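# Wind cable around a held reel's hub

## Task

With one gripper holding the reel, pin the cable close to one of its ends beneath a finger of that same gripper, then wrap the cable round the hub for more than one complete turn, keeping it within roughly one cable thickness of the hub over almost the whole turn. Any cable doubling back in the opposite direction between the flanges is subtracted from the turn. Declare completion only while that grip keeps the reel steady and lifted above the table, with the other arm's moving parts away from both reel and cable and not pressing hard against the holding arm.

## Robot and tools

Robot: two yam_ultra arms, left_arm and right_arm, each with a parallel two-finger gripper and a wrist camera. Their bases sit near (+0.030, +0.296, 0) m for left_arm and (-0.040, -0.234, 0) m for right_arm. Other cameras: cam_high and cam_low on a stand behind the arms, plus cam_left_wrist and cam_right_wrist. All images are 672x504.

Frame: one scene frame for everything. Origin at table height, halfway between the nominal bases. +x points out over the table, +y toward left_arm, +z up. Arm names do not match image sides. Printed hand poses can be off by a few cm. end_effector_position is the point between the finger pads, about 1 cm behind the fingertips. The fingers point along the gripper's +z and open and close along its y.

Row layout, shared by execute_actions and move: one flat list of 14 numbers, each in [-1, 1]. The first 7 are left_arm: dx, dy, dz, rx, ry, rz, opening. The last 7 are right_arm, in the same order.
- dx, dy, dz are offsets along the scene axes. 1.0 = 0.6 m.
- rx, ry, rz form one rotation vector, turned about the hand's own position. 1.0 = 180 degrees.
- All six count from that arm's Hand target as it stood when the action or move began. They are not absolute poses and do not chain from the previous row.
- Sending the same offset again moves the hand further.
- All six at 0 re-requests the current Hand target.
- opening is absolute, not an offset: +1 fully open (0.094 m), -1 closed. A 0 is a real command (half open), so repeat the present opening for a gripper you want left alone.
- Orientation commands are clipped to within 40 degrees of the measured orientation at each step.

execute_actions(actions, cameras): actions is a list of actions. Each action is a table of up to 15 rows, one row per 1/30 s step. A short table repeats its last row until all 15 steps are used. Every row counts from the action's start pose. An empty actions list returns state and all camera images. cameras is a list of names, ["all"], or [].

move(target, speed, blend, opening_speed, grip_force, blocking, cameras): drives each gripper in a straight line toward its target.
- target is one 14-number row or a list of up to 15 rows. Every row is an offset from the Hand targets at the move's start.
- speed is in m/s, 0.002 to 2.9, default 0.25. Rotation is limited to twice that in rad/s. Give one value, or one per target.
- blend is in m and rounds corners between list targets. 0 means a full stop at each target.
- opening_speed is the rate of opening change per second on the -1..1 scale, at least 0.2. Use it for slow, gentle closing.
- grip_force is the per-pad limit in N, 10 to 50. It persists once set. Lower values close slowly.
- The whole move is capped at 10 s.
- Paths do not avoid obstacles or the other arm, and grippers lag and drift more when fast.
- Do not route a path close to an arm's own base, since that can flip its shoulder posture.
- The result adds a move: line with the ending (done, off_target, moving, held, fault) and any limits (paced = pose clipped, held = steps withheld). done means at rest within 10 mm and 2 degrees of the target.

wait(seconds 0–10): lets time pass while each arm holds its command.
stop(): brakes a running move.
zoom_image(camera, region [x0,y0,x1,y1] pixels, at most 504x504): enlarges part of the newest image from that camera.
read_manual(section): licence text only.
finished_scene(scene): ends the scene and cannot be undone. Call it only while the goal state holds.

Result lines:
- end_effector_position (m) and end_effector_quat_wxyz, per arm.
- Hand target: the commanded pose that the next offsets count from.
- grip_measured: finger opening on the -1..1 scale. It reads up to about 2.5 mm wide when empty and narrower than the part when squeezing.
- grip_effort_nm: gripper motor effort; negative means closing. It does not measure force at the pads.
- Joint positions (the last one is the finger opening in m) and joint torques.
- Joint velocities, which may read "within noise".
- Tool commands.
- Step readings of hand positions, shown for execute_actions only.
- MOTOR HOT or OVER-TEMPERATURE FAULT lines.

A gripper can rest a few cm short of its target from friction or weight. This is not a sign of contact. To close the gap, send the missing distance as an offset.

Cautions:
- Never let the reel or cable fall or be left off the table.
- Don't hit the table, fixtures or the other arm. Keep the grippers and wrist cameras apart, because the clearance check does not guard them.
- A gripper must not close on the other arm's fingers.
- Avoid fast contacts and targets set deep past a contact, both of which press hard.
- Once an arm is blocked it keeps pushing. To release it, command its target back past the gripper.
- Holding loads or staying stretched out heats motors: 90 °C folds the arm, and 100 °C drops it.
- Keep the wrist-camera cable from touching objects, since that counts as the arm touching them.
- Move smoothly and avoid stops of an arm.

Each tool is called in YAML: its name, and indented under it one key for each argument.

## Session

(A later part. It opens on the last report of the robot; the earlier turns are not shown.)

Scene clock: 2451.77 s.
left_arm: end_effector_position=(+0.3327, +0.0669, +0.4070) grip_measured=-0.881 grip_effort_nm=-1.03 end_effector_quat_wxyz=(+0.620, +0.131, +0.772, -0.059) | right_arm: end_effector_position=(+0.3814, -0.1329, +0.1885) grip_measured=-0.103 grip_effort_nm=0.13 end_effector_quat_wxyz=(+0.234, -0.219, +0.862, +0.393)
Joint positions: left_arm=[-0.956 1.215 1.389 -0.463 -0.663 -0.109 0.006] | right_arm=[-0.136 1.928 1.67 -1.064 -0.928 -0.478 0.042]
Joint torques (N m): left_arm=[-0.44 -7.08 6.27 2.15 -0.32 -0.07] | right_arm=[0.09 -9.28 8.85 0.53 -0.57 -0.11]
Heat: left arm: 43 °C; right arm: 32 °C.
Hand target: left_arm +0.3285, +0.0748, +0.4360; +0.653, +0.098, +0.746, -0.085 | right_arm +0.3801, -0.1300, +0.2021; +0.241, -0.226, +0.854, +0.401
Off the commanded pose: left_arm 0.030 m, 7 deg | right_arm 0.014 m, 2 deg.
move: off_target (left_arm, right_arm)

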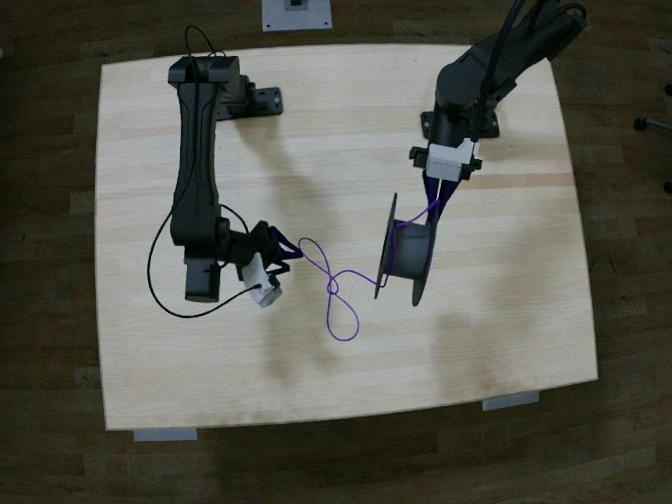

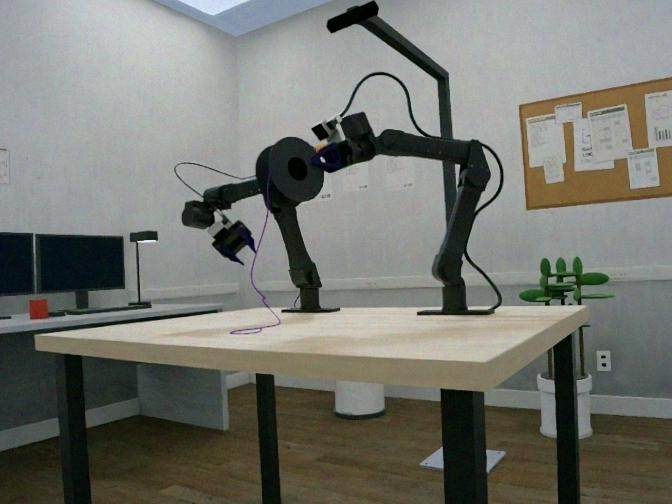

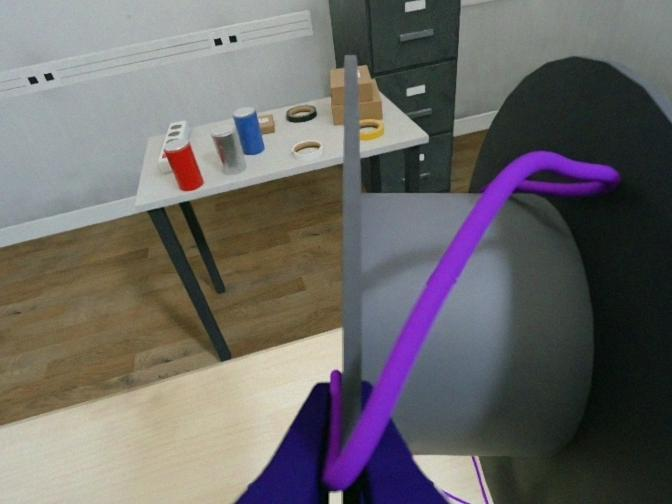

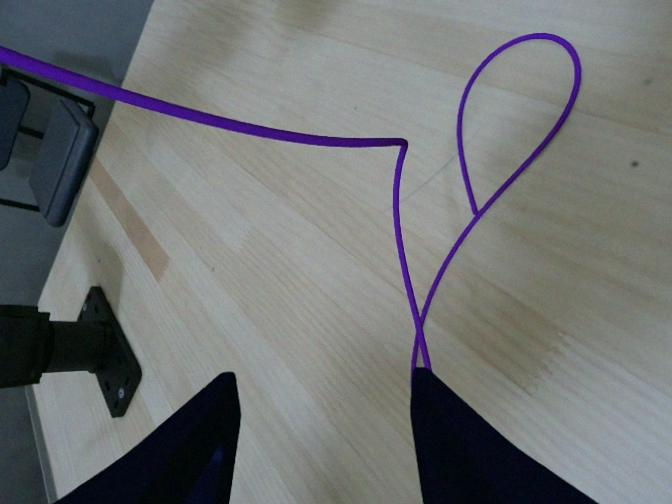

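move:
  target: [0,0,0,0,0,0,-1,0.0648,0.0892,0.185,0.0224,-0.2308,0.1421,0.064]
  speed: 0.15
  cameras: ["all"]

Scene clock: 2479.57 s.
left_arm: end_effector_position=(+0.3327, +0.0669, +0.4071) grip_measured=-0.881 grip_effort_nm=-1.04 end_effector_quat_wxyz=(+0.620, +0.130, +0.771, -0.060) | right_arm: end_effector_position=(+0.4222, -0.0818, +0.3101) grip_measured=+0.061 grip_effort_nm=0.13 end_effector_quat_wxyz=(+0.444, -0.521, +0.639, +0.351)
Joint positions: left_arm=[-0.956 1.215 1.389 -0.463 -0.663 -0.109 0.006] | right_arm=[-0.061 2.144 2.302 -1.279 -1.161 -1.103 0.05]
Joint torques (N m): left_arm=[-0.43 -7.06 6.26 2.15 -0.32 -0.07] | right_arm=[0.68 -8.83 8.44 0.78 -0.64 -0.08]
Heat: left arm: 48 °C; right arm: 34 °C.
Hand target: left_arm +0.3285, +0.0748, +0.4360; +0.653, +0.098, +0.746, -0.085 | right_arm +0.4190, -0.0766, +0.3132; +0.440, -0.524, +0.630, +0.367
Off the commanded pose: left_arm 0.030 m, 7 deg | right_arm 0.007 m, 2 deg.
move: off_target (left_arm)

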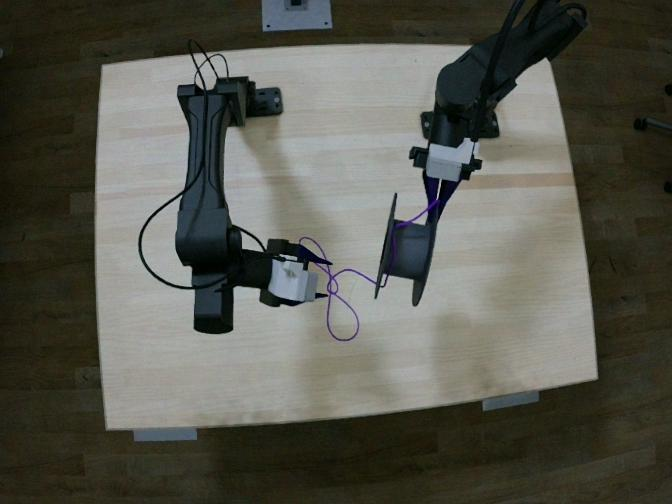

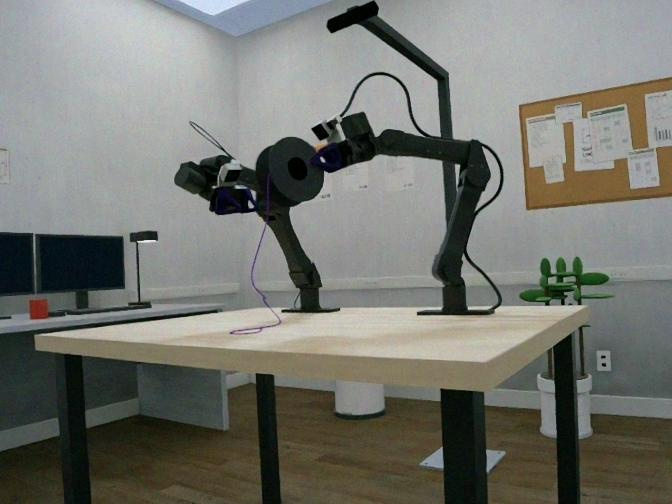

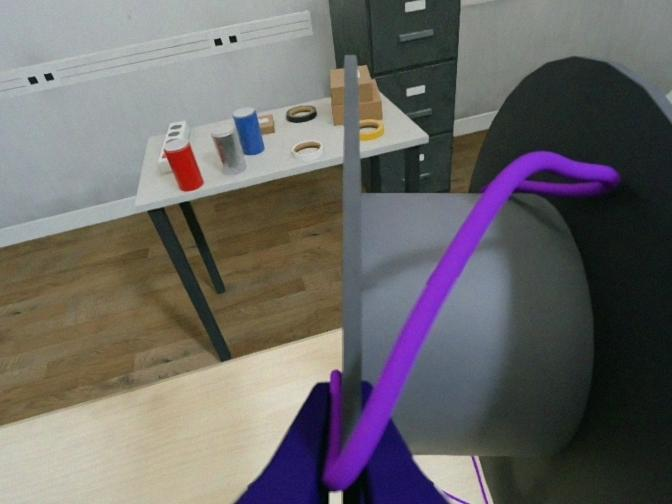

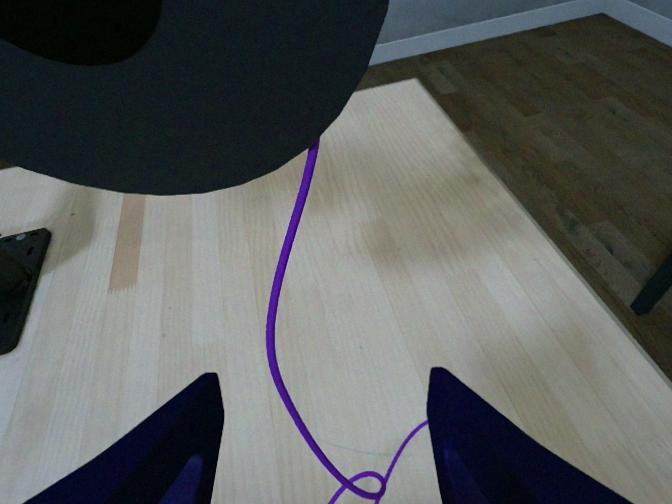

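move:
  target: [0,0,0,0,0,0,-1,0.0,0.098,-0.021,0,0,0,0.064]
  speed: 0.1
  cameras: ["cam_right_wrist", "cam_high", "cam_low"]

Scene clock: 2495.37 s.
left_arm: end_effector_position=(+0.3327, +0.0669, +0.4071) grip_measured=-0.881 grip_effort_nm=-1.04 end_effector_quat_wxyz=(+0.620, +0.130, +0.771, -0.060) | right_arm: end_effector_position=(+0.4268, -0.0186, +0.2915) grip_measured=+0.061 grip_effort_nm=0.13 end_effector_quat_wxyz=(+0.436, -0.523, +0.635, +0.365)
Joint positions: left_arm=[-0.956 1.215 1.389 -0.463 -0.663 -0.109 0.006] | right_arm=[0.081 2.092 2.105 -0.924 -1.108 -0.85 0.05]
Joint torques (N m): left_arm=[-0.44 -7.08 6.26 2.15 -0.32 -0.06] | right_arm=[0.21 -12.79 4.98 1.43 -0.41 0.07]
Heat: left arm: 49 °C; right arm: 35 °C.
Hand target: left_arm +0.3285, +0.0748, +0.4360; +0.653, +0.098, +0.746, -0.085 | right_arm +0.4190, -0.0178, +0.3005; +0.440, -0.524, +0.630, +0.367
Off the commanded pose: left_arm 0.030 m, 7 deg | right_arm 0.012 m, 1 deg.
move: off_target (left_arm, right_arm)
Images, in order (width x height): cam_high 672x504, cam_low 672x504, cam_right_wrist 672x504.

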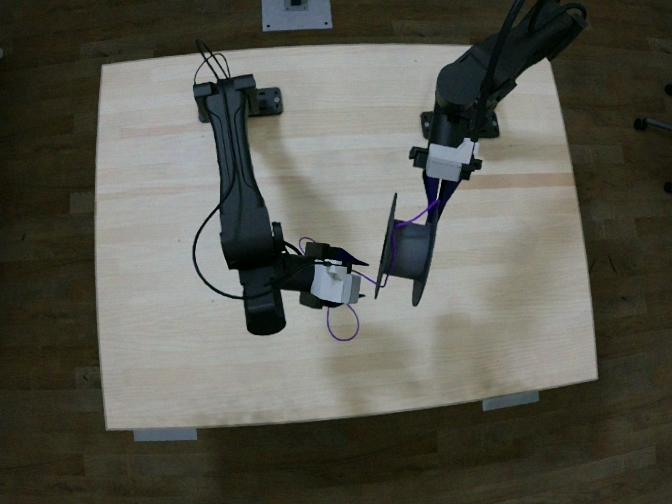

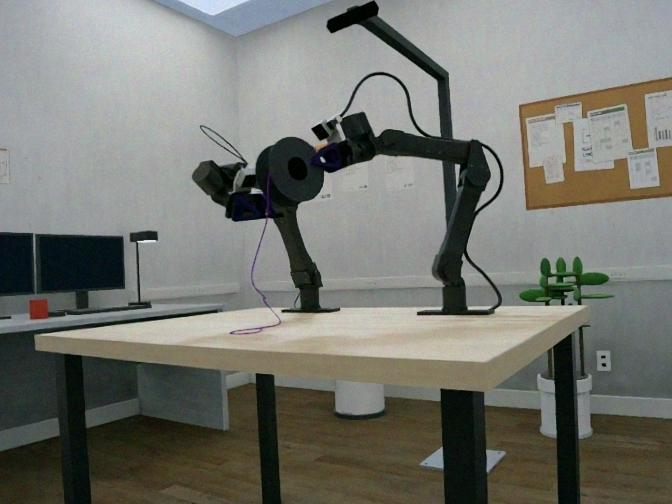

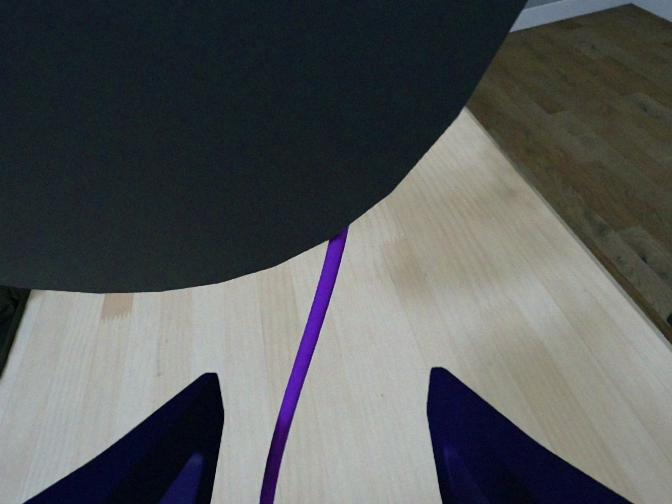

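move:
  target: [0,0,0,0,0,0,-1,-0.02,0.03,-0.003,0,0,0,0.064]
  speed: 0.08
  cameras: ["cam_right_wrist", "cam_low"]

Scene clock: 2506.97 s.
left_arm: end_effector_position=(+0.3327, +0.0669, +0.4071) grip_measured=-0.881 grip_effort_nm=-1.04 end_effector_quat_wxyz=(+0.620, +0.130, +0.771, -0.060) | right_arm: end_effector_position=(+0.4148, -0.0005, +0.2907) grip_measured=+0.061 grip_effort_nm=0.13 end_effector_quat_wxyz=(+0.437, -0.523, +0.635, +0.364)
Joint positions: left_arm=[-0.956 1.215 1.389 -0.463 -0.663 -0.109 0.006] | right_arm=[0.126 2.022 1.984 -0.804 -1.079 -0.773 0.05]
Joint torques (N m): left_arm=[-0.44 -7.08 6.26 2.15 -0.32 -0.07] | right_arm=[0.24 -12.26 5.11 1.53 -0.39 0.09]
Heat: left arm: 50 °C; right arm: 36 °C.
Hand target: left_arm +0.3285, +0.0748, +0.4360; +0.653, +0.098, +0.746, -0.085 | right_arm +0.4070, +0.0003, +0.2986; +0.440, -0.524, +0.630, +0.367
Off the commanded pose: left_arm 0.030 m, 7 deg | right_arm 0.011 m, 1 deg.
move: off_target (left_arm, right_arm)
Images, in order (width x height): cam_low 672x504, cam_right_wrist 672x504.

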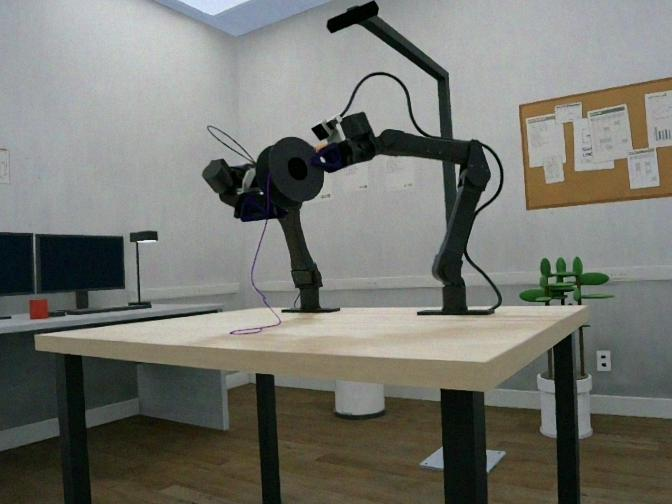

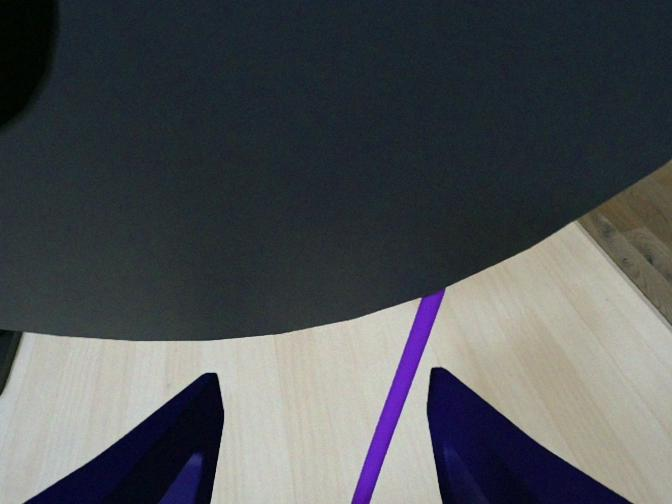

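move:
  target: [0,0,0,0,0,0,-1,0,0,0,0,0,0,-0.87]
  opening_speed: 1.0
  cameras: ["cam_right_wrist"]

Scene clock: 2568.37 s.
left_arm: end_effector_position=(+0.3327, +0.0669, +0.4072) grip_measured=-0.881 grip_effort_nm=-1.04 end_effector_quat_wxyz=(+0.620, +0.130, +0.771, -0.060) | right_arm: end_effector_position=(+0.4153, -0.0006, +0.2907) grip_measured=-0.867 grip_effort_nm=-0.15 end_effector_quat_wxyz=(+0.437, -0.523, +0.635, +0.364)
Joint positions: left_arm=[-0.956 1.215 1.389 -0.462 -0.663 -0.109 0.006] | right_arm=[0.126 2.022 1.984 -0.802 -1.077 -0.772 0.006]
Joint torques (N m): left_arm=[-0.43 -7.06 6.26 2.14 -0.32 -0.07] | right_arm=[0.35 -12.29 5.16 1.54 -0.41 0.08]
Heat: left arm: 52 °C; right arm: 34 °C.
Hand target: left_arm +0.3285, +0.0748, +0.4360; +0.653, +0.098, +0.746, -0.085 | right_arm +0.4070, +0.0003, +0.2986; +0.440, -0.524, +0.630, +0.367
Off the commanded pose: left_arm 0.030 m, 7 deg | right_arm 0.011 m, 1 deg.
move: off_target (left_arm, right_arm)
Images, in order (width x height): cam_right_wrist 672x504.

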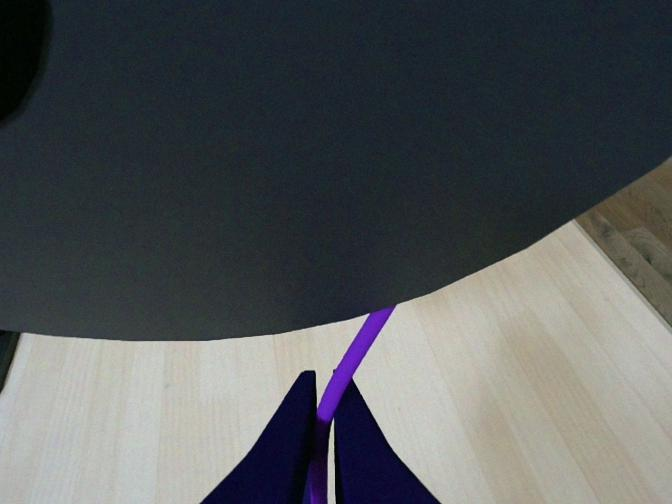

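move:
  target:
    - [0,0,0,0,0,0,-1,-0.0737,0.0105,-0.0168,0.0095,0.0514,-0.019,-0.87]
    - [0,0,0,0,0,0,-1,-0.1625,0.0262,0.0247,0.0489,0.2033,-0.076,-0.87]
    - [0,0,0,0,0,0,-1,-0.2135,0.0308,0.09,0.089,0.3286,-0.1235,-0.87]
  blend: [0.02,0.02,0]
  speed: 0.08
  cameras: ["all"]

Scene clock: 2609.80 s.
left_arm: end_effector_position=(+0.3293, +0.0644, +0.4127) grip_measured=-0.881 grip_effort_nm=-1.03 end_effector_quat_wxyz=(+0.625, +0.132, +0.766, -0.073) | right_arm: end_effector_position=(+0.2917, +0.0154, +0.3483) grip_measured=-0.867 grip_effort_nm=-0.15 end_effector_quat_wxyz=(+0.206, -0.076, +0.800, +0.558)
Joint positions: left_arm=[-0.962 1.205 1.389 -0.449 -0.65 -0.109 0.006] | right_arm=[0.247 1.469 1.453 -0.524 -0.966 0.665 0.006]
Joint torques (N m): left_arm=[0.06 -6.05 6.26 2.05 -0.44 -0.06] | right_arm=[1.05 -7.69 5.31 1.89 -0.41 0.04]
Heat: left arm: 52 °C; right arm: 36 °C.
Hand target: left_arm +0.3285, +0.0748, +0.4360; +0.653, +0.098, +0.746, -0.085 | right_arm +0.2789, +0.0187, +0.3526; +0.199, -0.088, +0.794, +0.568
Off the commanded pose: left_arm 0.026 m, 6 deg | right_arm 0.014 m, 2 deg.
move: off_target (left_arm, right_arm)

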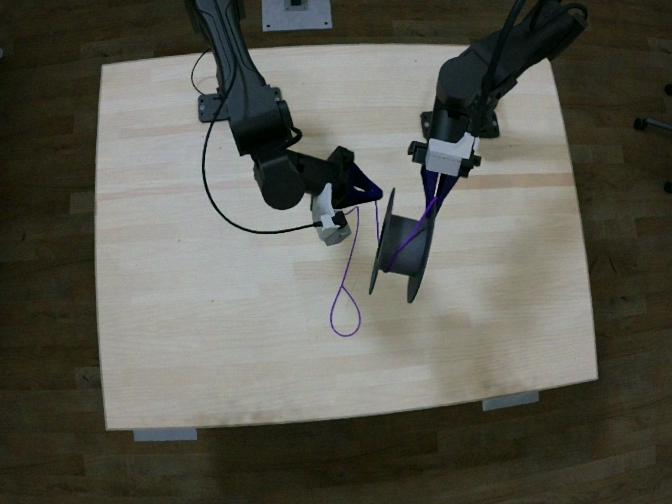

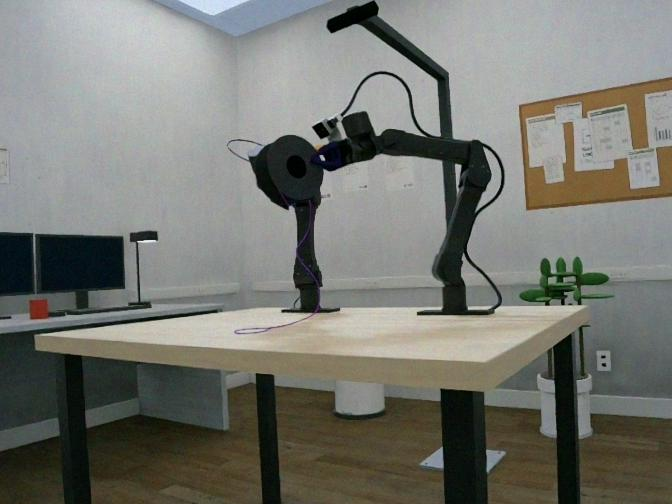

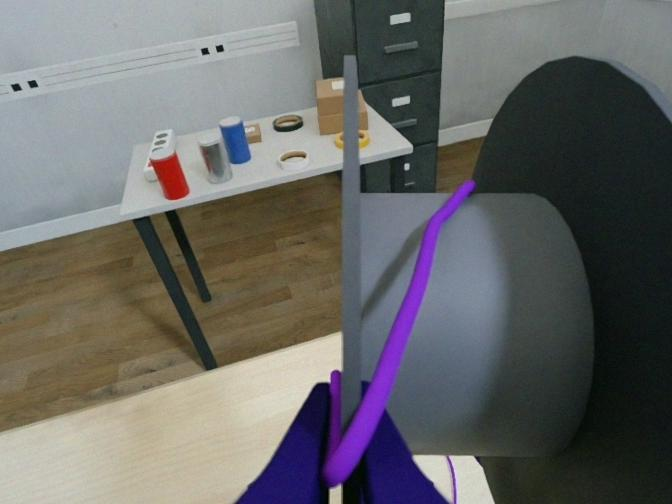

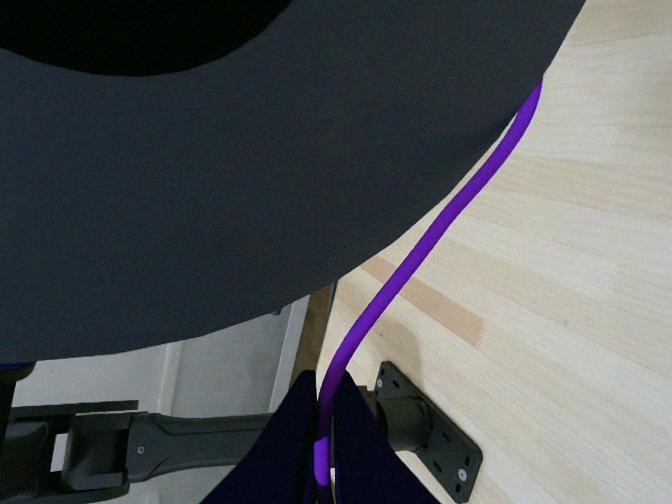

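move:
  target:
    - [0,0,0,0,0,0,-1,-0.0193,-0.0085,0.0977,0.0518,0.1261,-0.0383,-0.87]
    - [0,0,0,0,0,0,-1,0.0105,-0.0152,0.191,0.1046,0.2575,-0.0581,-0.87]
  blend: [0.02,0]
  speed: 0.08
  cameras: ["all"]

Scene clock: 2651.73 s.
left_arm: end_effector_position=(+0.3300, +0.0642, +0.4224) grip_measured=-0.881 grip_effort_nm=-1.03 end_effector_quat_wxyz=(+0.637, +0.120, +0.757, -0.084) | right_arm: end_effector_position=(+0.2964, +0.0087, +0.4451) grip_measured=-0.867 grip_effort_nm=-0.15 end_effector_quat_wxyz=(-0.063, +0.276, +0.714, +0.640)
Joint positions: left_arm=[-0.962 1.201 1.389 -0.41 -0.653 -0.109 0.006] | right_arm=[0.21 1.526 1.771 -0.589 -1.034 1.738 0.006]
Joint torques (N m): left_arm=[0.1 -5.48 6.27 1.74 -0.4 -0.04] | right_arm=[-0.36 -5.76 10.19 1.95 -0.63 0.06]
Heat: left arm: 49 °C; right arm: 35 °C.
Hand target: left_arm +0.3285, +0.0749, +0.4361; +0.653, +0.098, +0.746, -0.086 | right_arm +0.2851, +0.0096, +0.4673; -0.066, +0.245, +0.712, +0.655
Off the commanded pose: left_arm 0.017 m, 3 deg | right_arm 0.025 m, 4 deg.
move: off_target (left_arm, right_arm)

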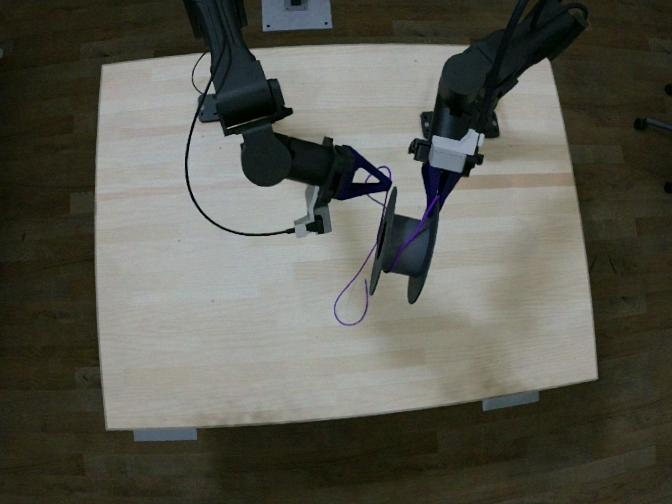

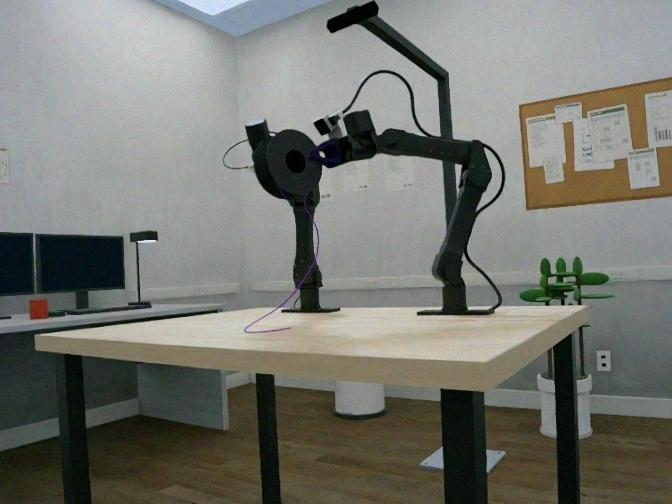

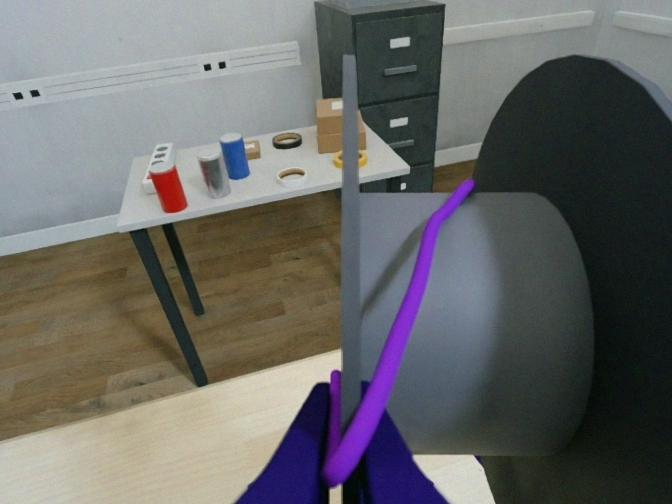

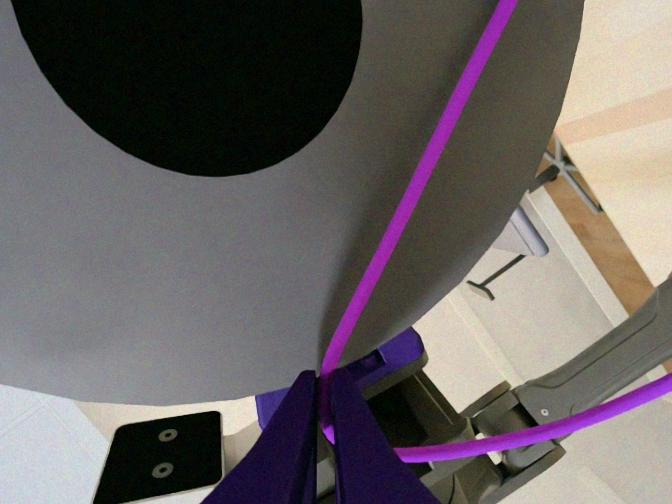

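move:
  target: [0,0,0,0,0,0,-1,0,0,0,0,0,0,-1]
  opening_speed: 1.0
  cameras: []

move:
  target:
    - [0,0,0,0,0,0,-1,-0.0308,0.008,-0.1137,-0.055,-0.1856,0.026,-1]
    - [0,0,0,0,0,0,-1,0.0445,-0.0147,-0.2373,-0.1331,-0.4197,0.0826,-1]
    - [0,0,0,0,0,0,-1,0.1817,-0.0562,-0.2692,-0.1822,-0.6045,0.1242,-1]
  blend: [0.02,0.02,0]
  speed: 0.12
  cameras: ["all"]

Scene clock: 2773.40 s.
left_arm: end_effector_position=(+0.3300, +0.0642, +0.4225) grip_measured=-0.881 grip_effort_nm=-1.03 end_effector_quat_wxyz=(+0.637, +0.120, +0.757, -0.084) | right_arm: end_effector_position=(+0.2963, +0.0087, +0.4452) grip_measured=-0.932 grip_effort_nm=-1.03 end_effector_quat_wxyz=(-0.063, +0.276, +0.714, +0.640)
Joint positions: left_arm=[-0.962 1.201 1.389 -0.409 -0.653 -0.109 0.006] | right_arm=[0.21 1.526 1.771 -0.589 -1.034 1.74 0.003]
Joint torques (N m): left_arm=[0.1 -5.46 6.27 1.74 -0.4 -0.04] | right_arm=[-0.39 -5.79 10.14 1.95 -0.63 0.06]
Heat: left arm: 45 °C; right arm: 38 °C.
Hand target: left_arm +0.3285, +0.0749, +0.4360; +0.653, +0.098, +0.746, -0.086 | right_arm +0.2851, +0.0096, +0.4673; -0.066, +0.244, +0.712, +0.655
Off the commanded pose: left_arm 0.017 m, 3 deg | right_arm 0.025 m, 4 deg.
move: off_target (left_arm, right_arm)
No camera images: "cameras" was empty.

Scene clock: 2782.57 s.
left_arm: end_effector_position=(+0.3300, +0.0668, +0.4188) grip_measured=-0.881 grip_effort_nm=-1.03 end_effector_quat_wxyz=(+0.633, +0.121, +0.761, -0.075) | right_arm: end_effector_position=(+0.3934, -0.0229, +0.3000) grip_measured=-0.933 grip_effort_nm=-1.04 end_effector_quat_wxyz=(+0.483, -0.489, +0.634, +0.355)
Joint positions: left_arm=[-0.962 1.201 1.389 -0.428 -0.664 -0.109 0.006] | right_arm=[0.083 1.803 1.634 -0.484 -1.089 -0.619 0.003]
Joint torques (N m): left_arm=[0.1 -5.53 6.27 1.89 -0.31 -0.05] | right_arm=[-0.7 -7.36 9.68 1.41 -0.47 -0.11]
Heat: left arm: 45 °C; right arm: 37 °C.
Hand target: left_arm +0.3285, +0.0749, +0.4361; +0.653, +0.098, +0.746, -0.086 | right_arm +0.3941, -0.0241, +0.3057; +0.483, -0.492, +0.628, +0.361
Off the commanded pose: left_arm 0.019 m, 4 deg | right_arm 0.006 m, 1 deg.
move: off_target (left_arm)

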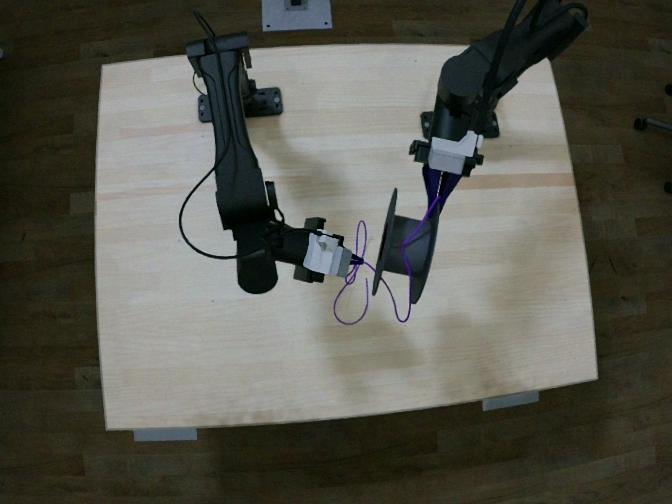

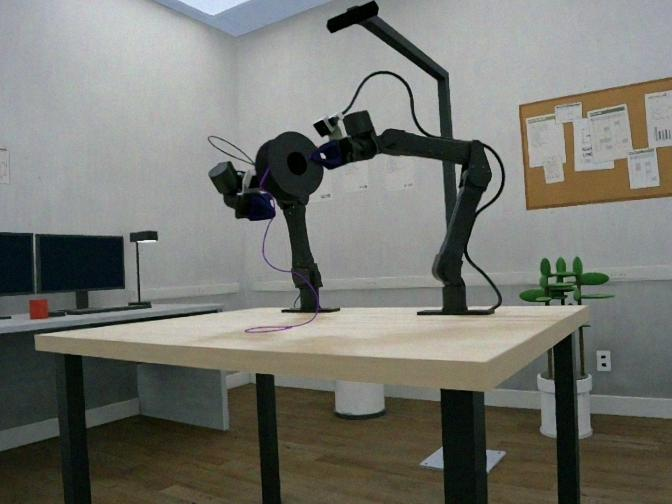

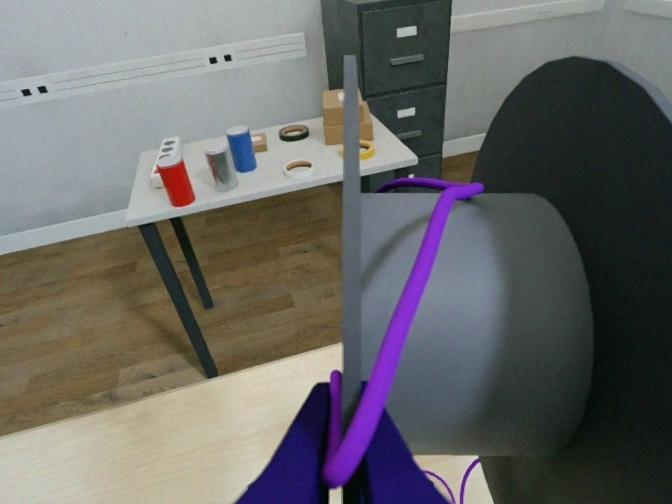

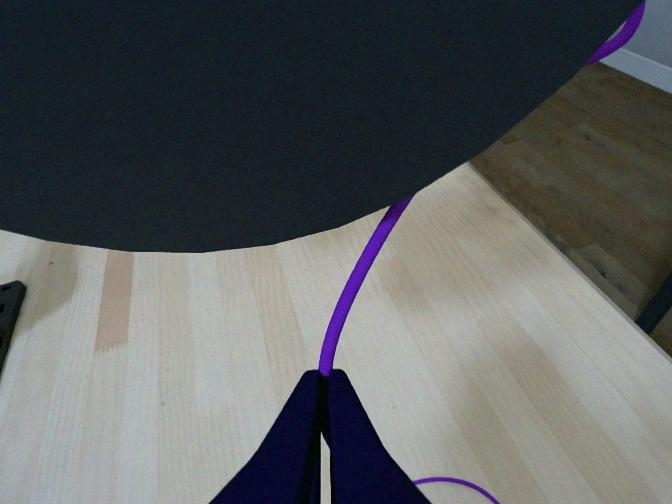

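move:
  target: [0,0,-0.058,0,0,0,-1,0,0,-0.058,0,0,0,-1]
  speed: 0.06
  cameras: ["cam_right_wrist", "cam_high", "cam_low"]

Scene clock: 2801.47 s.
left_arm: end_effector_position=(+0.3304, +0.0664, +0.3736) grip_measured=-0.881 grip_effort_nm=-1.04 end_effector_quat_wxyz=(+0.621, +0.132, +0.770, -0.062) | right_arm: end_effector_position=(+0.3956, -0.0226, +0.2793) grip_measured=-0.933 grip_effort_nm=-1.03 end_effector_quat_wxyz=(+0.488, -0.493, +0.629, +0.350)
Joint positions: left_arm=[-0.962 1.163 1.214 -0.336 -0.664 -0.109 0.006] | right_arm=[0.083 1.806 1.551 -0.389 -1.089 -0.628 0.003]
Joint torques (N m): left_arm=[0.09 -6.76 6.43 2.12 -0.32 -0.07] | right_arm=[-0.73 -7.62 5.49 1.75 -0.47 -0.07]
Heat: left arm: 46 °C; right arm: 39 °C.
Hand target: left_arm +0.3285, +0.0748, +0.4010; +0.653, +0.098, +0.746, -0.085 | right_arm +0.3942, -0.0241, +0.2708; +0.483, -0.492, +0.628, +0.361
Off the commanded pose: left_arm 0.029 m, 7 deg | right_arm 0.009 m, 1 deg.
move: off_target (left_arm)
Images, in order (width x height): cam_high 672x504, cam_low 672x504, cam_right_wrist 672x504.

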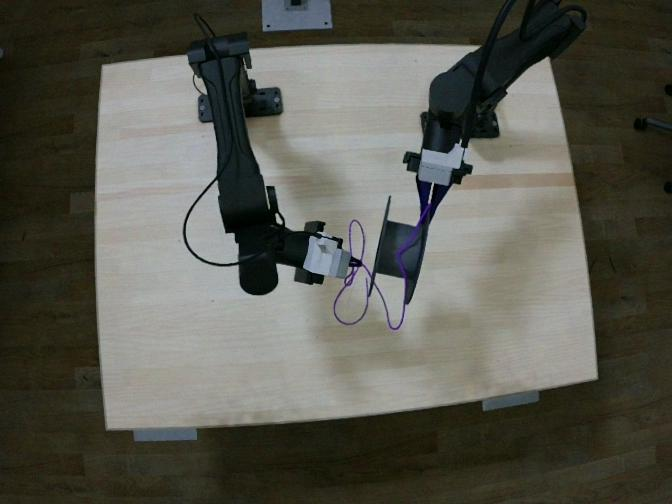

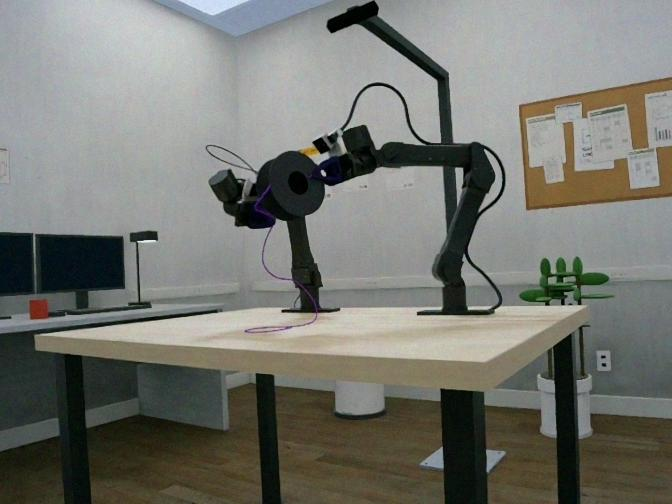

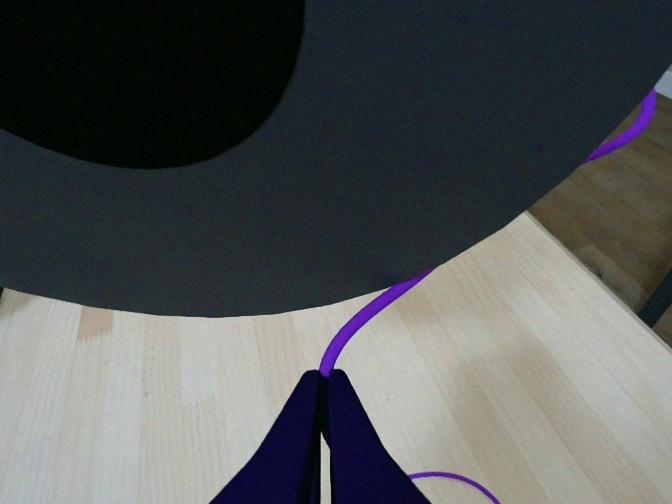

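move:
  target:
    - [0,0,0,0,0,0,-1,-0.03,0.0103,-0.0357,0.0215,-0.0057,0.02,-1]
    - [0,0,0,0,0,0,-1,-0.0145,0.055,-0.0295,0.0429,-0.0115,0.026,-1]
    - [0,0,0,0,0,0,-1,-0.1265,0.0838,0.0147,0.0768,0.0073,0.023,-1]
  blend: [0.008,0.015,0]
  speed: 0.08
  cameras: ["all"]

Scene clock: 2826.33 s.
left_arm: end_effector_position=(+0.3304, +0.0664, +0.3737) grip_measured=-0.881 grip_effort_nm=-1.04 end_effector_quat_wxyz=(+0.621, +0.132, +0.770, -0.062) | right_arm: end_effector_position=(+0.3245, +0.0255, +0.2768) grip_measured=-0.933 grip_effort_nm=-1.04 end_effector_quat_wxyz=(+0.515, -0.447, +0.572, +0.456)
Joint positions: left_arm=[-0.962 1.163 1.214 -0.335 -0.664 -0.109 0.006] | right_arm=[0.21 1.629 1.038 0.462 -1.145 -0.055 0.003]
Joint torques (N m): left_arm=[0.09 -6.75 6.43 2.14 -0.32 -0.06] | right_arm=[0.55 -8.4 5.37 1.99 -0.06 0.09]
Heat: left arm: 48 °C; right arm: 35 °C.
Hand target: left_arm +0.3285, +0.0748, +0.4011; +0.653, +0.098, +0.746, -0.085 | right_arm +0.3182, +0.0262, +0.2797; +0.518, -0.448, +0.568, +0.457
Off the commanded pose: left_arm 0.029 m, 7 deg | right_arm 0.007 m, 1 deg.
move: off_target (left_arm)

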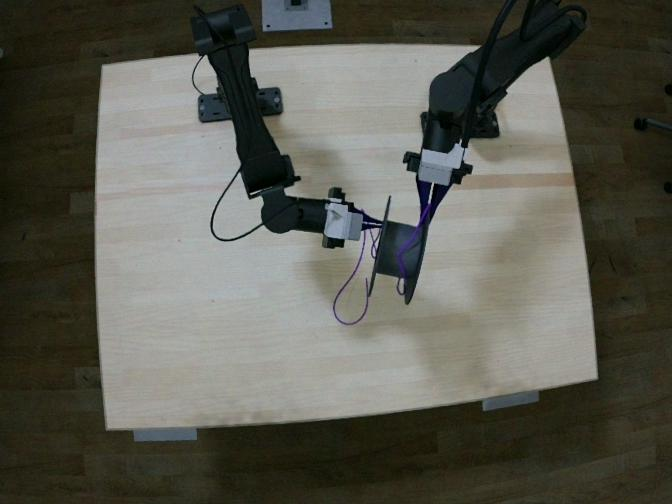

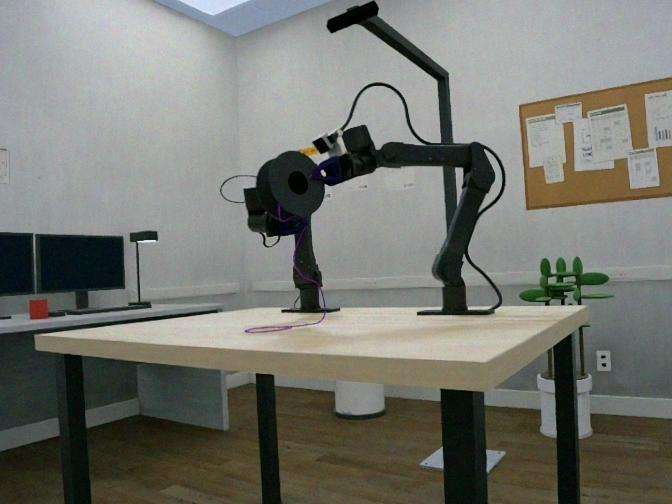

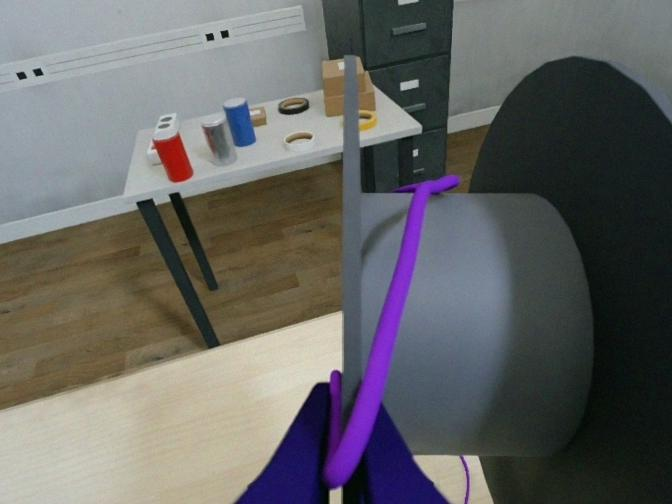

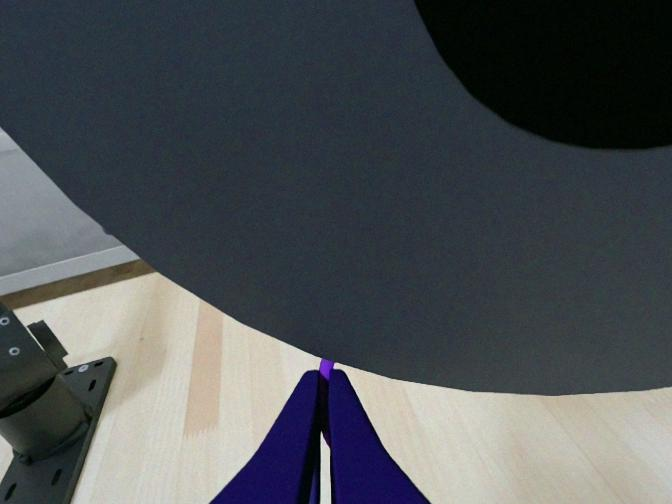

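zoom_image:
  camera: "cam_low"
  region: [230, 130, 350, 260]

zoom_image:
  camera: "cam_high"
  region: [320, 160, 470, 310]

Scaled by 3.877.

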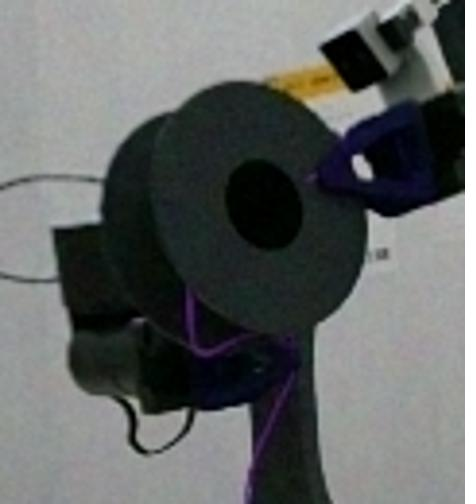

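Scaled by 3.360.

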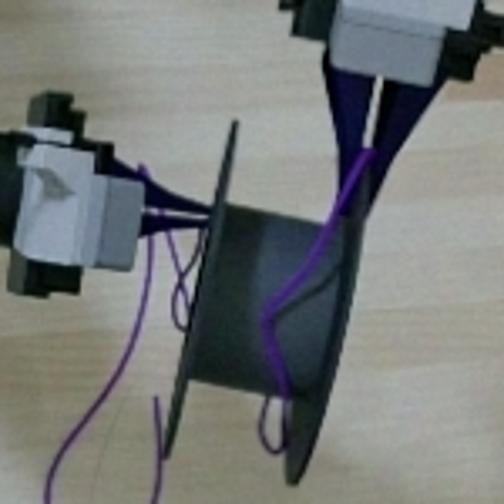

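move:
  target: [0,0,0,0,0,0,-1,-0.073,0.0062,0.077,0.0308,0.045,-0.0025,-1]
  speed: 0.06
  cameras: ["cam_high", "cam_low", "cam_right_wrist"]

Scene clock: 2868.60 s.
left_arm: end_effector_position=(+0.3304, +0.0664, +0.3737) grip_measured=-0.881 grip_effort_nm=-1.04 end_effector_quat_wxyz=(+0.621, +0.132, +0.770, -0.062) | right_arm: end_effector_position=(+0.2806, +0.0293, +0.3238) grip_measured=-0.933 grip_effort_nm=-1.04 end_effector_quat_wxyz=(+0.495, -0.385, +0.587, +0.512)
Joint positions: left_arm=[-0.962 1.163 1.214 -0.335 -0.664 -0.109 0.006] | right_arm=[0.259 1.436 0.95 0.517 -1.094 0.249 0.003]
Joint torques (N m): left_arm=[0.09 -6.75 6.42 2.14 -0.32 -0.07] | right_arm=[0.69 -6.84 5.49 2.02 0.05 0.07]
Heat: left arm: 50 °C; right arm: 36 °C.
Hand target: left_arm +0.3285, +0.0748, +0.4011; +0.653, +0.098, +0.746, -0.085 | right_arm +0.2744, +0.0300, +0.3259; +0.499, -0.387, +0.582, +0.512
Off the commanded pose: left_arm 0.029 m, 7 deg | right_arm 0.007 m, 1 deg.
move: off_target (left_arm)
Images, in order (width x height): cam_high 672x504, cam_low 672x504, cam_right_wrist 672x504.

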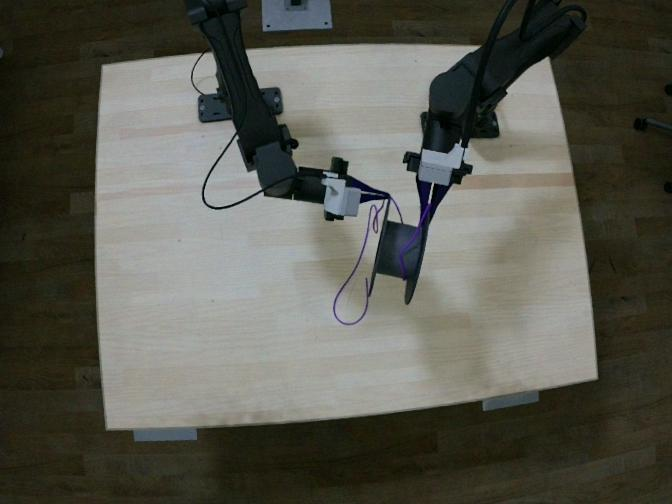

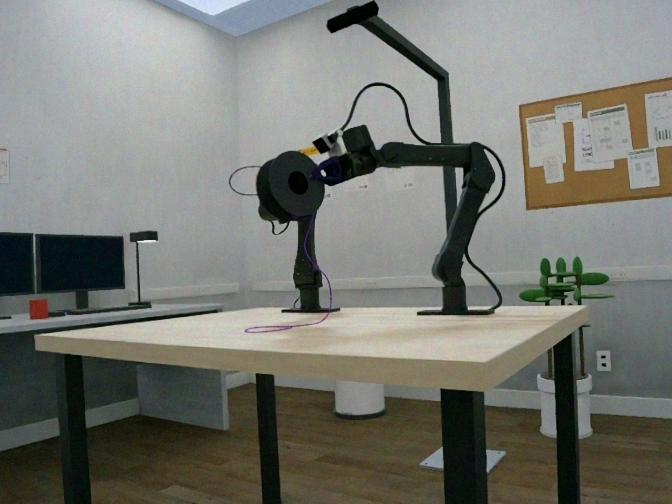

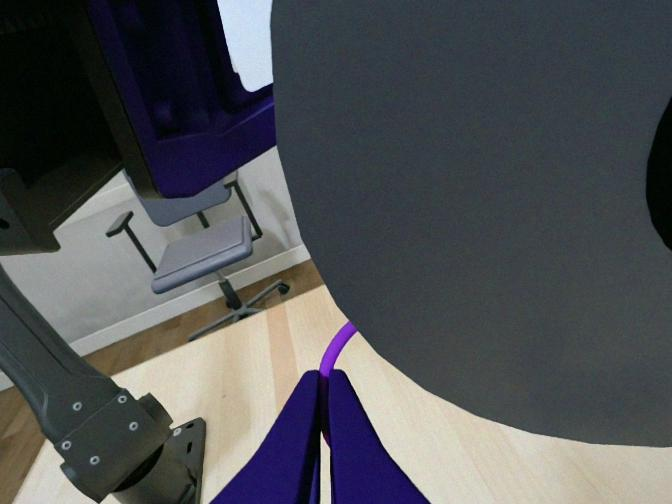

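move:
  target: [0,0,0,0,0,0,-1,-0.0388,0.0067,0.07,0,0,0,-1]
  speed: 0.05
  cameras: ["cam_high", "cam_right_wrist"]

Scene clock: 2907.87 s.
left_arm: end_effector_position=(+0.3304, +0.0664, +0.3737) grip_measured=-0.881 grip_effort_nm=-1.03 end_effector_quat_wxyz=(+0.621, +0.132, +0.770, -0.062) | right_arm: end_effector_position=(+0.2557, +0.0326, +0.3505) grip_measured=-0.933 grip_effort_nm=-1.04 end_effector_quat_wxyz=(+0.489, -0.379, +0.594, +0.514)
Joint positions: left_arm=[-0.962 1.163 1.214 -0.335 -0.664 -0.109 0.006] | right_arm=[0.296 1.322 0.979 0.357 -1.053 0.254 0.003]
Joint torques (N m): left_arm=[0.09 -6.75 6.43 2.14 -0.32 -0.07] | right_arm=[0.7 -5.85 9.83 1.75 0.01 0.02]
Heat: left arm: 50 °C; right arm: 35 °C.
Hand target: left_arm +0.3285, +0.0748, +0.4011; +0.653, +0.098, +0.746, -0.085 | right_arm +0.2511, +0.0339, +0.3680; +0.499, -0.387, +0.582, +0.512
Off the commanded pose: left_arm 0.029 m, 7 deg | right_arm 0.018 m, 2 deg.
move: off_target (left_arm, right_arm)
Images, in order (width x height): cam_high 672x504, cam_right_wrist 672x504.

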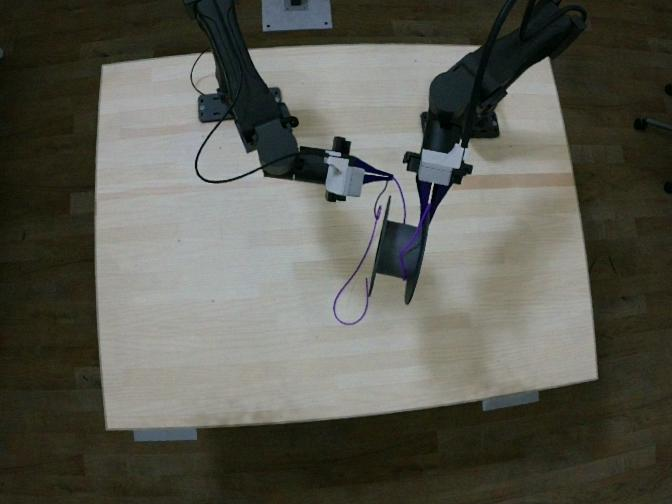

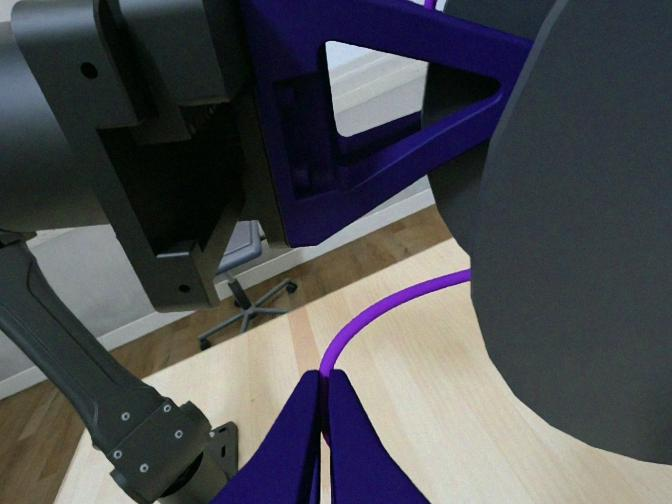

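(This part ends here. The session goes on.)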